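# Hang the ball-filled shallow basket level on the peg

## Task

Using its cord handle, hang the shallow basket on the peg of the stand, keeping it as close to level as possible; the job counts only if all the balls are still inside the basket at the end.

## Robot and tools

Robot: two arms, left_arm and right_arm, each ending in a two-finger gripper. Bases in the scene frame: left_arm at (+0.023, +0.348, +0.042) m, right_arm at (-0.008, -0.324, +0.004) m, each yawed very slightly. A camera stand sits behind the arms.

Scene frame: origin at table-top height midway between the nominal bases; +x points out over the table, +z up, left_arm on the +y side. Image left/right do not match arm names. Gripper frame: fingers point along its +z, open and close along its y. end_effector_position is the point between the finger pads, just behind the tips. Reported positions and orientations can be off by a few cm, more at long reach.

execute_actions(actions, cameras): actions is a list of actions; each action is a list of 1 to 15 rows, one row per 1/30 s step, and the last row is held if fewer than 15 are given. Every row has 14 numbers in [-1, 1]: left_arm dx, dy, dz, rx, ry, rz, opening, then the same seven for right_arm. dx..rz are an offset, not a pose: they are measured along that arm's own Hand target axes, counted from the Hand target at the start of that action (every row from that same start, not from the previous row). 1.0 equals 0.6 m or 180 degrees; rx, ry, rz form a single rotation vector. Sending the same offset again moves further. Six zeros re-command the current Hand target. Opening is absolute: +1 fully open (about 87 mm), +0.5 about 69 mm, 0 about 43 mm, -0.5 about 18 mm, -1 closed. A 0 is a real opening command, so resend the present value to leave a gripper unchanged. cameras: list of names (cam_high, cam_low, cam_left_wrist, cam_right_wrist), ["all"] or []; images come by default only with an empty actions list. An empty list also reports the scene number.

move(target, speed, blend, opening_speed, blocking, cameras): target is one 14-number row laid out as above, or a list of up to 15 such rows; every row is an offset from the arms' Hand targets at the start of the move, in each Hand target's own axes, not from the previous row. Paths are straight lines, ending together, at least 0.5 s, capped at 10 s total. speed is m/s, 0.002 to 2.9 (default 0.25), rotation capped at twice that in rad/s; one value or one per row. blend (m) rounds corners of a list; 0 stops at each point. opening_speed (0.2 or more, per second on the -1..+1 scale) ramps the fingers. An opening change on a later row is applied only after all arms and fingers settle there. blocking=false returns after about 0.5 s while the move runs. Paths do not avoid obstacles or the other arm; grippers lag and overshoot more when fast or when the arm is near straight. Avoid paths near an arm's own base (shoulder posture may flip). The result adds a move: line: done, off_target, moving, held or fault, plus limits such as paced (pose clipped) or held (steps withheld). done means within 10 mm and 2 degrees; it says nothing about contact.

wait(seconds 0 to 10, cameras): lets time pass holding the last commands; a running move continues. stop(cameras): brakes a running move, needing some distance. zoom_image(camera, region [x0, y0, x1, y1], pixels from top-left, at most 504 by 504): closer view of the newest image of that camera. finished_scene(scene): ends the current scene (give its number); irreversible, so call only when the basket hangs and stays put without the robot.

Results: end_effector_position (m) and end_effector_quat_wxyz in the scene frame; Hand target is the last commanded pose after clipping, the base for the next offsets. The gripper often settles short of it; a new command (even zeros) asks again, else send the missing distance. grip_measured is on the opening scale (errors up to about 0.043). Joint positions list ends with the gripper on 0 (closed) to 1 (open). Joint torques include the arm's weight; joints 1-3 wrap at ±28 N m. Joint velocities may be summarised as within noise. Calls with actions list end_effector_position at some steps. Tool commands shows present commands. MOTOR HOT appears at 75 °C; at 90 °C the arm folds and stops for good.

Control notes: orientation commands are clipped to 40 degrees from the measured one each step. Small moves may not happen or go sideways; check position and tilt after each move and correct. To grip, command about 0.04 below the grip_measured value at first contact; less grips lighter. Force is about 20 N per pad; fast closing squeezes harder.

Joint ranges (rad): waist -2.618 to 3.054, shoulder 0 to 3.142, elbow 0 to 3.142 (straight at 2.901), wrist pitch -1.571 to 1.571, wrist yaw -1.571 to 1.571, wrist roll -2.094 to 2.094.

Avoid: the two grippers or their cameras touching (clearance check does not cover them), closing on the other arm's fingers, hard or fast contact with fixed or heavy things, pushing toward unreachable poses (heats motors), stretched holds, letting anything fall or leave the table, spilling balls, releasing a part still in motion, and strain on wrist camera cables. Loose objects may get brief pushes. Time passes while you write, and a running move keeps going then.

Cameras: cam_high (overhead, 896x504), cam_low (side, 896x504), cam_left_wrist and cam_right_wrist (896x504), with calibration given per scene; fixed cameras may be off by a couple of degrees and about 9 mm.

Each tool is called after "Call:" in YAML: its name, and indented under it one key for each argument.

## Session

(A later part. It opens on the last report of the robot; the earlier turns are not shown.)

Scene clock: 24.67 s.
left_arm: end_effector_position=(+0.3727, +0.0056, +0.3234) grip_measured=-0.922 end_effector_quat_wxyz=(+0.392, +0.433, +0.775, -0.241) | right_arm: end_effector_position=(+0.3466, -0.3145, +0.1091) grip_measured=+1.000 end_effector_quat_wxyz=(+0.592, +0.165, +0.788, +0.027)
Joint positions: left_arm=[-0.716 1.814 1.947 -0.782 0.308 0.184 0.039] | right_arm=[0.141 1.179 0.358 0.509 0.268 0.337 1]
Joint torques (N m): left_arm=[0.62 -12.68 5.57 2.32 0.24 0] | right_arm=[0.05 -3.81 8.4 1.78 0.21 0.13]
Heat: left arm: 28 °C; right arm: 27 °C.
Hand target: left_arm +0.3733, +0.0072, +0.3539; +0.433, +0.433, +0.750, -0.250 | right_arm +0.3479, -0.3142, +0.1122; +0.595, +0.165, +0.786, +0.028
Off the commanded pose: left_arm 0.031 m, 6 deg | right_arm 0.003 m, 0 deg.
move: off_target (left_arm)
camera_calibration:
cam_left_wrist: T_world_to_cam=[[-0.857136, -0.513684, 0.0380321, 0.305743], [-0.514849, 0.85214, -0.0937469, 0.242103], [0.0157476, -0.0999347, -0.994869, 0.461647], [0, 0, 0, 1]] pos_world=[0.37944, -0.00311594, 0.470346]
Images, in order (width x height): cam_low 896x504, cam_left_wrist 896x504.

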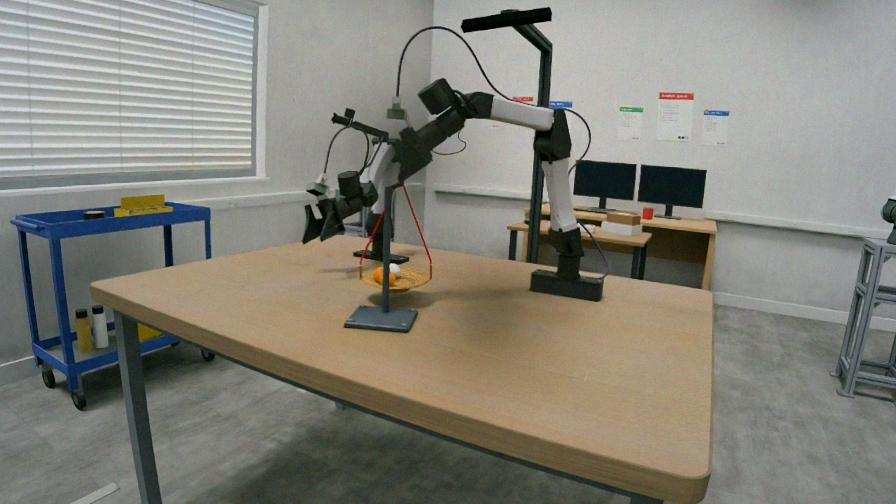

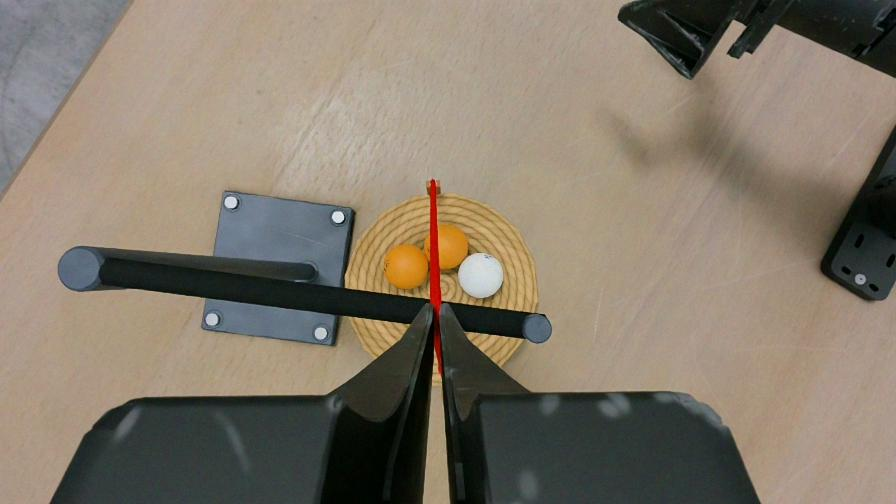

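Call:
move:
  target: [0.0075,0,0.0043,0,0,0,-1,0,0,0,0,0,0,1]
  speed: 0.02
  cameras: ["cam_low","cam_left_wrist"]

Call:
zoom_image:
  camera: "cam_left_wrist"
  region: [300, 180, 550, 430]

Call:
zoom_image:
  camera: "cam_low"
  region: [340, 150, 460, 300]

Scene clock: 25.60 s.
left_arm: end_effector_position=(+0.3725, +0.0055, +0.3228) grip_measured=-0.922 end_effector_quat_wxyz=(+0.397, +0.432, +0.772, -0.243) | right_arm: end_effector_position=(+0.3466, -0.3145, +0.1091) grip_measured=+1.000 end_effector_quat_wxyz=(+0.592, +0.165, +0.788, +0.027)
Joint positions: left_arm=[-0.716 1.799 1.917 -0.754 0.31 0.184 0.039] | right_arm=[0.141 1.179 0.358 0.509 0.268 0.337 1]
Joint torques (N m): left_arm=[0.42 -11.86 5.24 2.28 0.21 -0.01] | right_arm=[0.03 -3.79 8.39 1.78 0.2 0.13]
Heat: left arm: 28 °C; right arm: 27 °C.
Hand target: left_arm +0.3732, +0.0072, +0.3490; +0.433, +0.433, +0.750, -0.250 | right_arm +0.3479, -0.3142, +0.1122; +0.595, +0.165, +0.786, +0.028
Off the commanded pose: left_arm 0.026 m, 5 deg | right_arm 0.003 m, 0 deg.
move: off_target (left_arm)
camera_calibration:
cam_left_wrist: T_world_to_cam=[[-0.857935, -0.512609, 0.0343452, 0.306987], [-0.513152, 0.85176, -0.105731, 0.245267], [0.0249449, -0.108335, -0.993801, 0.457292], [0, 0, 0, 1]] pos_world=[0.377827, -0.00200417, 0.469846]
Images, in order (width x height): cam_low 896x504, cam_left_wrist 896x504.

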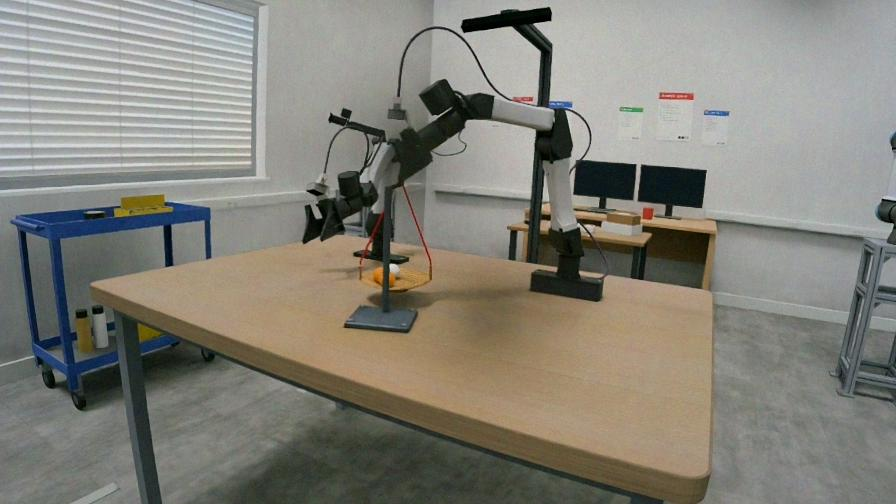

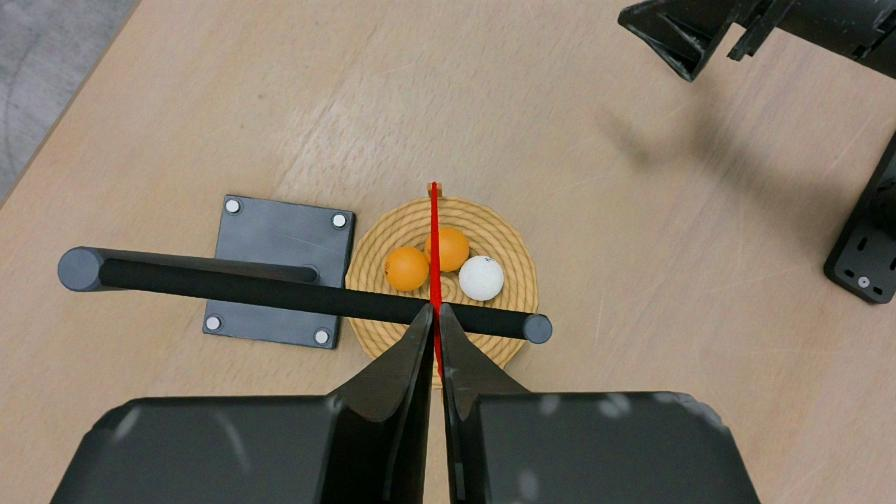

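Scaled by 2.016 from the camera's 896x504 image, which has a finer 1280x720 frame.

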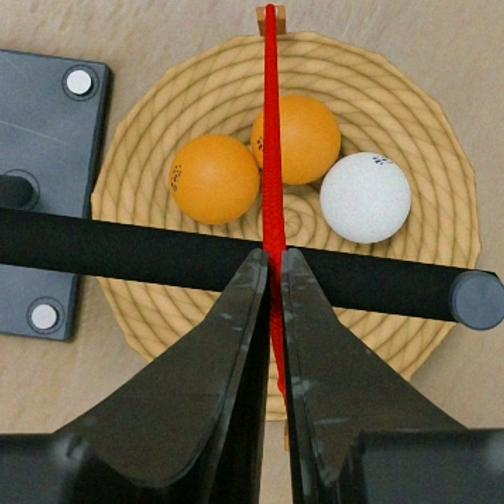

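Scaled by 3.360 from the camera's 896x504 image, which has a finer 1280x720 frame.

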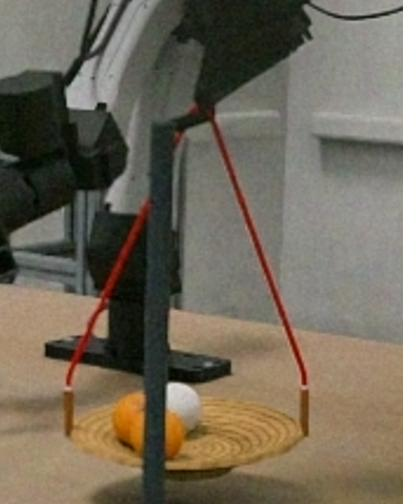

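Call:
move:
  target: [0,0,0,0,0,0,-0.8,0,0,0,0,0,0,1]
  opening_speed: 0.2
  cameras: ["cam_low","cam_left_wrist"]

Call:
zoom_image:
  camera: "cam_left_wrist"
  region: [300, 180, 550, 430]

Call:
zoom_image:
  camera: "cam_low"
  region: [340, 150, 460, 300]

Scene clock: 27.40 s.
left_arm: end_effector_position=(+0.3744, +0.0034, +0.3281) grip_measured=-0.800 end_effector_quat_wxyz=(+0.407, +0.432, +0.766, -0.246) | right_arm: end_effector_position=(+0.3466, -0.3145, +0.1091) grip_measured=+1.000 end_effector_quat_wxyz=(+0.592, +0.165, +0.788, +0.027)
Joint positions: left_arm=[-0.716 1.795 1.917 -0.734 0.312 0.184 0.1] | right_arm=[0.141 1.179 0.358 0.509 0.268 0.337 1]
Joint torques (N m): left_arm=[0.43 -11.54 5.38 2.18 0.19 -0.02] | right_arm=[0.06 -3.82 8.42 1.78 0.2 0.13]
Heat: left arm: 29 °C; right arm: 27 °C.
Hand target: left_arm +0.3733, +0.0072, +0.3491; +0.433, +0.433, +0.750, -0.250 | right_arm +0.3479, -0.3142, +0.1122; +0.595, +0.165, +0.786, +0.028
Off the commanded pose: left_arm 0.021 m, 3 deg | right_arm 0.003 m, 0 deg.
move: off_target (left_arm)
camera_calibration:
cam_left_wrist: T_world_to_cam=[[-0.859571, -0.510273, 0.0275515, 0.310192], [-0.509285, 0.850976, -0.128334, 0.254487], [0.0420399, -0.124344, -0.991348, 0.455171], [0, 0, 0, 1]] pos_world=[0.377102, -0.00168152, 0.475346]
Images, in order (width x height): cam_low 896x504, cam_left_wrist 896x504.

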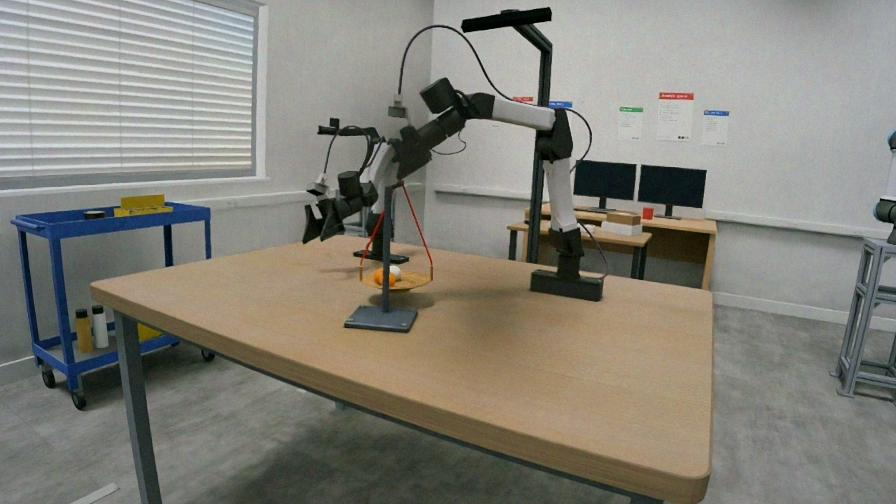

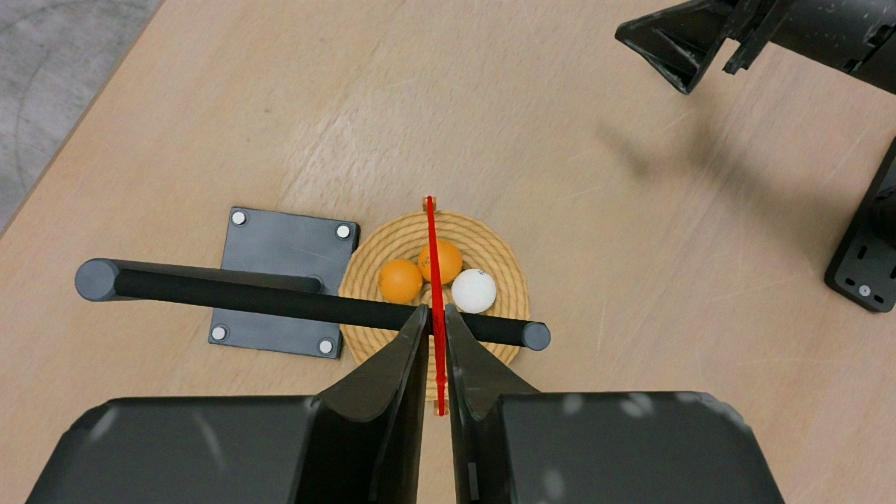

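Scaled by 2.016 from the camera's 896x504 image, which has a finer 1280x720 frame.

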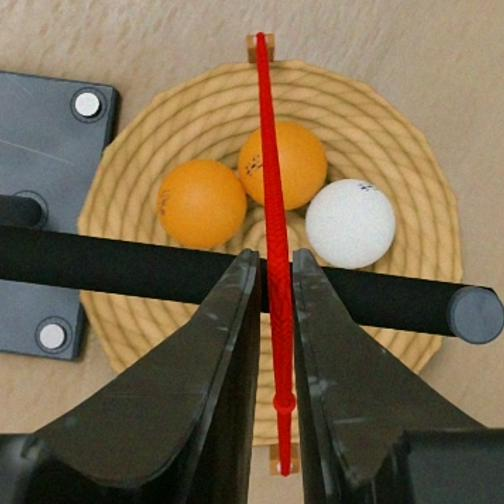

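Scaled by 3.360 from the camera's 896x504 image, which has a finer 1280x720 frame.

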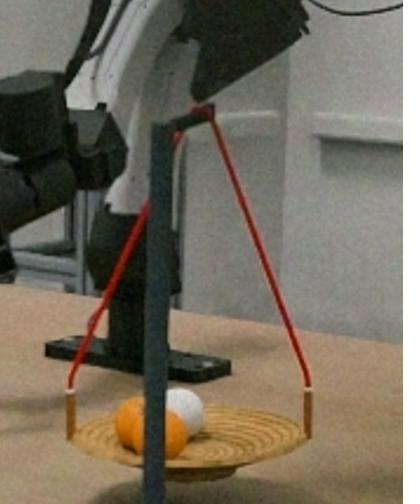

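Call:
move:
  target:
    - [0,0,0,0,0,0,-0.4,0,0,0,0,0,0,1]
    - [-0.015,0,-0.08,0,0,0,-0.4,0,0,0,0,0,0,1]
    - [-0.015,0,-0.2,0,0,0,-0.4,0,0,0,0,0,0,1]
  opening_speed: 0.6
  speed: [0.05,0.05,0.12]
  blend: [0,0.01,0]
  cameras: ["all"]

Call:
zoom_image:
  camera: "cam_low"
  region: [340, 150, 460, 300]

Call:
zoom_image:
  camera: "cam_left_wrist"
  region: [250, 50, 600, 350]

Scene clock: 30.93 s.
left_arm: end_effector_position=(+0.3276, +0.0897, +0.4027) grip_measured=-0.400 end_effector_quat_wxyz=(+0.417, +0.429, +0.762, -0.249) | right_arm: end_effector_position=(+0.3466, -0.3145, +0.1091) grip_measured=+1.000 end_effector_quat_wxyz=(+0.592, +0.165, +0.788, +0.027)
Joint positions: left_arm=[-0.581 1.587 2.006 -1.036 0.424 0.258 0.3] | right_arm=[0.141 1.179 0.358 0.509 0.268 0.337 1]
Joint torques (N m): left_arm=[0.36 -7.41 6.5 1.85 0.19 0.02] | right_arm=[0.05 -3.81 8.43 1.78 0.21 0.13]
Heat: left arm: 30 °C; right arm: 27 °C.
Hand target: left_arm +0.3237, +0.0934, +0.4168; +0.433, +0.433, +0.750, -0.250 | right_arm +0.3479, -0.3142, +0.1122; +0.595, +0.165, +0.786, +0.028
Off the commanded pose: left_arm 0.015 m, 2 deg | right_arm 0.003 m, 0 deg.
move: off_target (left_arm)
camera_calibration:
cam_left_wrist: T_world_to_cam=[[-0.85839, -0.512391, 0.0249622, 0.312787], [-0.509862, 0.84676, -0.151782, 0.176758], [0.0566348, -0.143015, -0.988099, 0.537321], [0, 0, 0, 1]] pos_world=[0.328185, 0.0874425, 0.549947]
cam_right_wrist: T_world_to_cam=[[-0.226313, -0.945932, -0.232368, -0.196178], [-0.877743, 0.301478, -0.372396, 0.459666], [0.422315, 0.119682, -0.898513, 0.132781], [0, 0, 0, 1]] pos_world=[0.302996, -0.340041, 0.244898]

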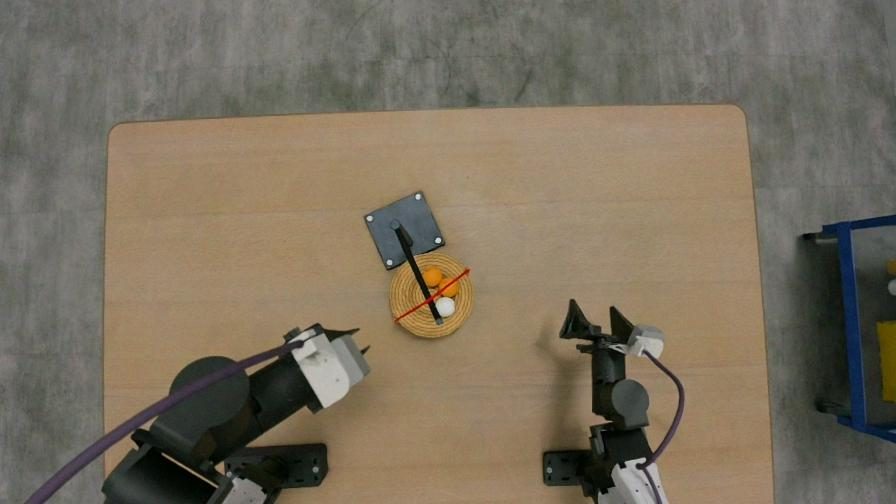

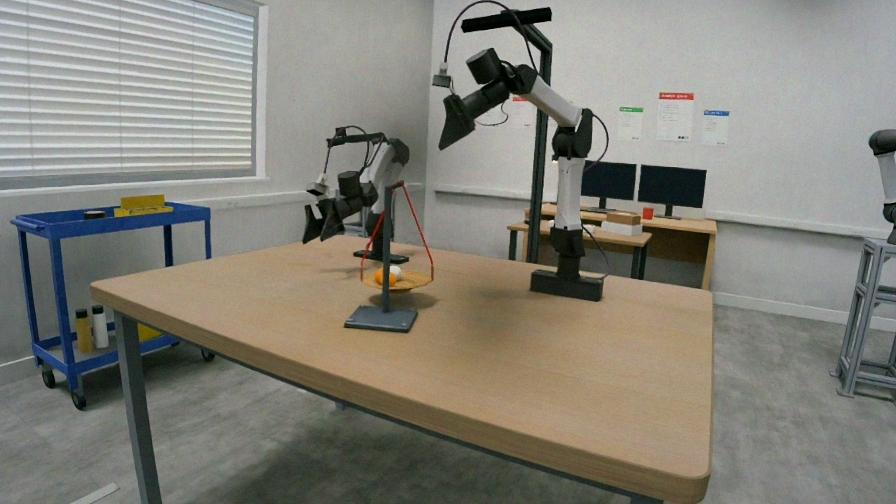

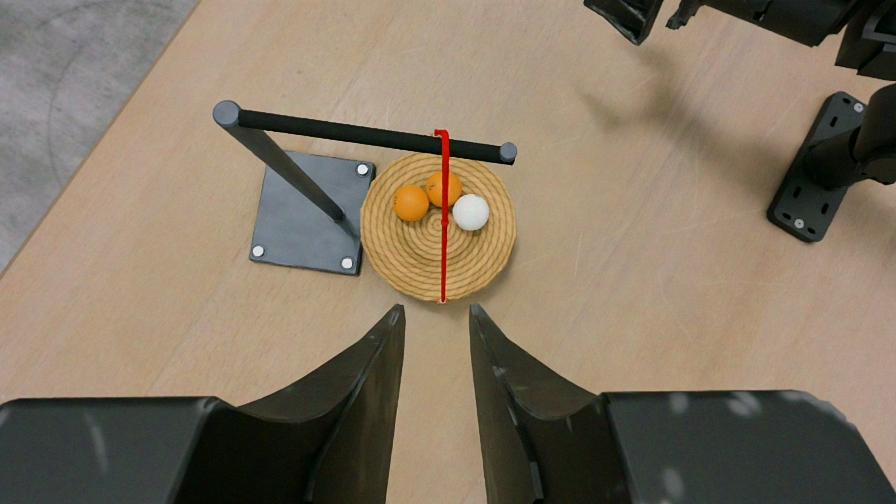

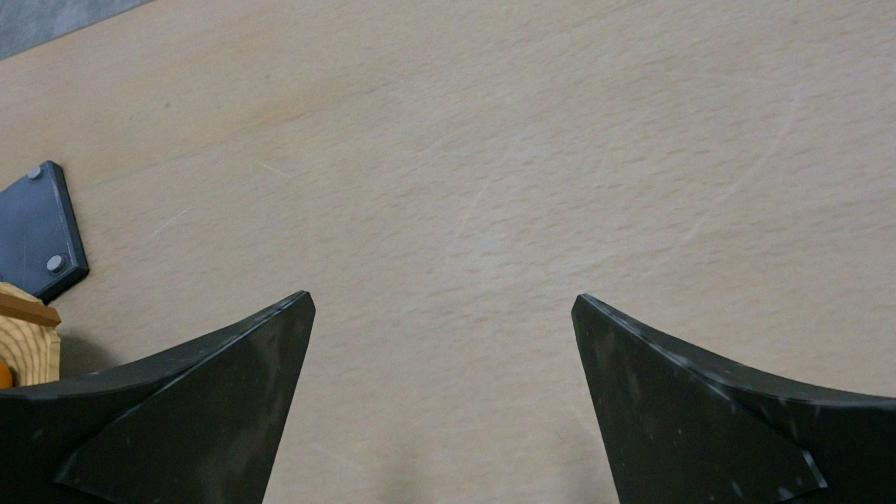

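Scaled by 3.360 from the camera's 896x504 image, which has a finer 1280x720 frame.

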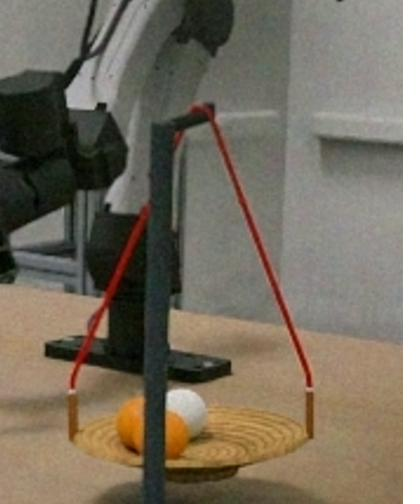

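Scaled by 1.440 from the camera's 896x504 image, which has a finer 1280x720 frame.

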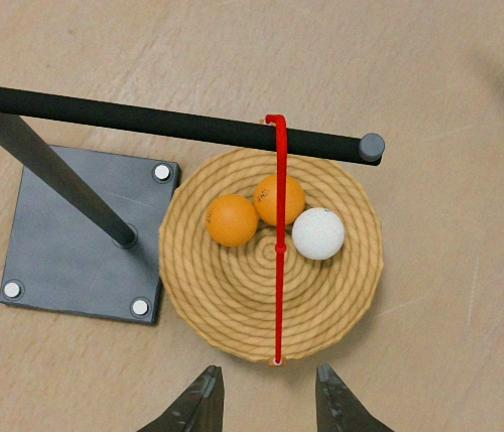

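Call:
finished_scene:
  scene: 3

The scene is finished: the task was done.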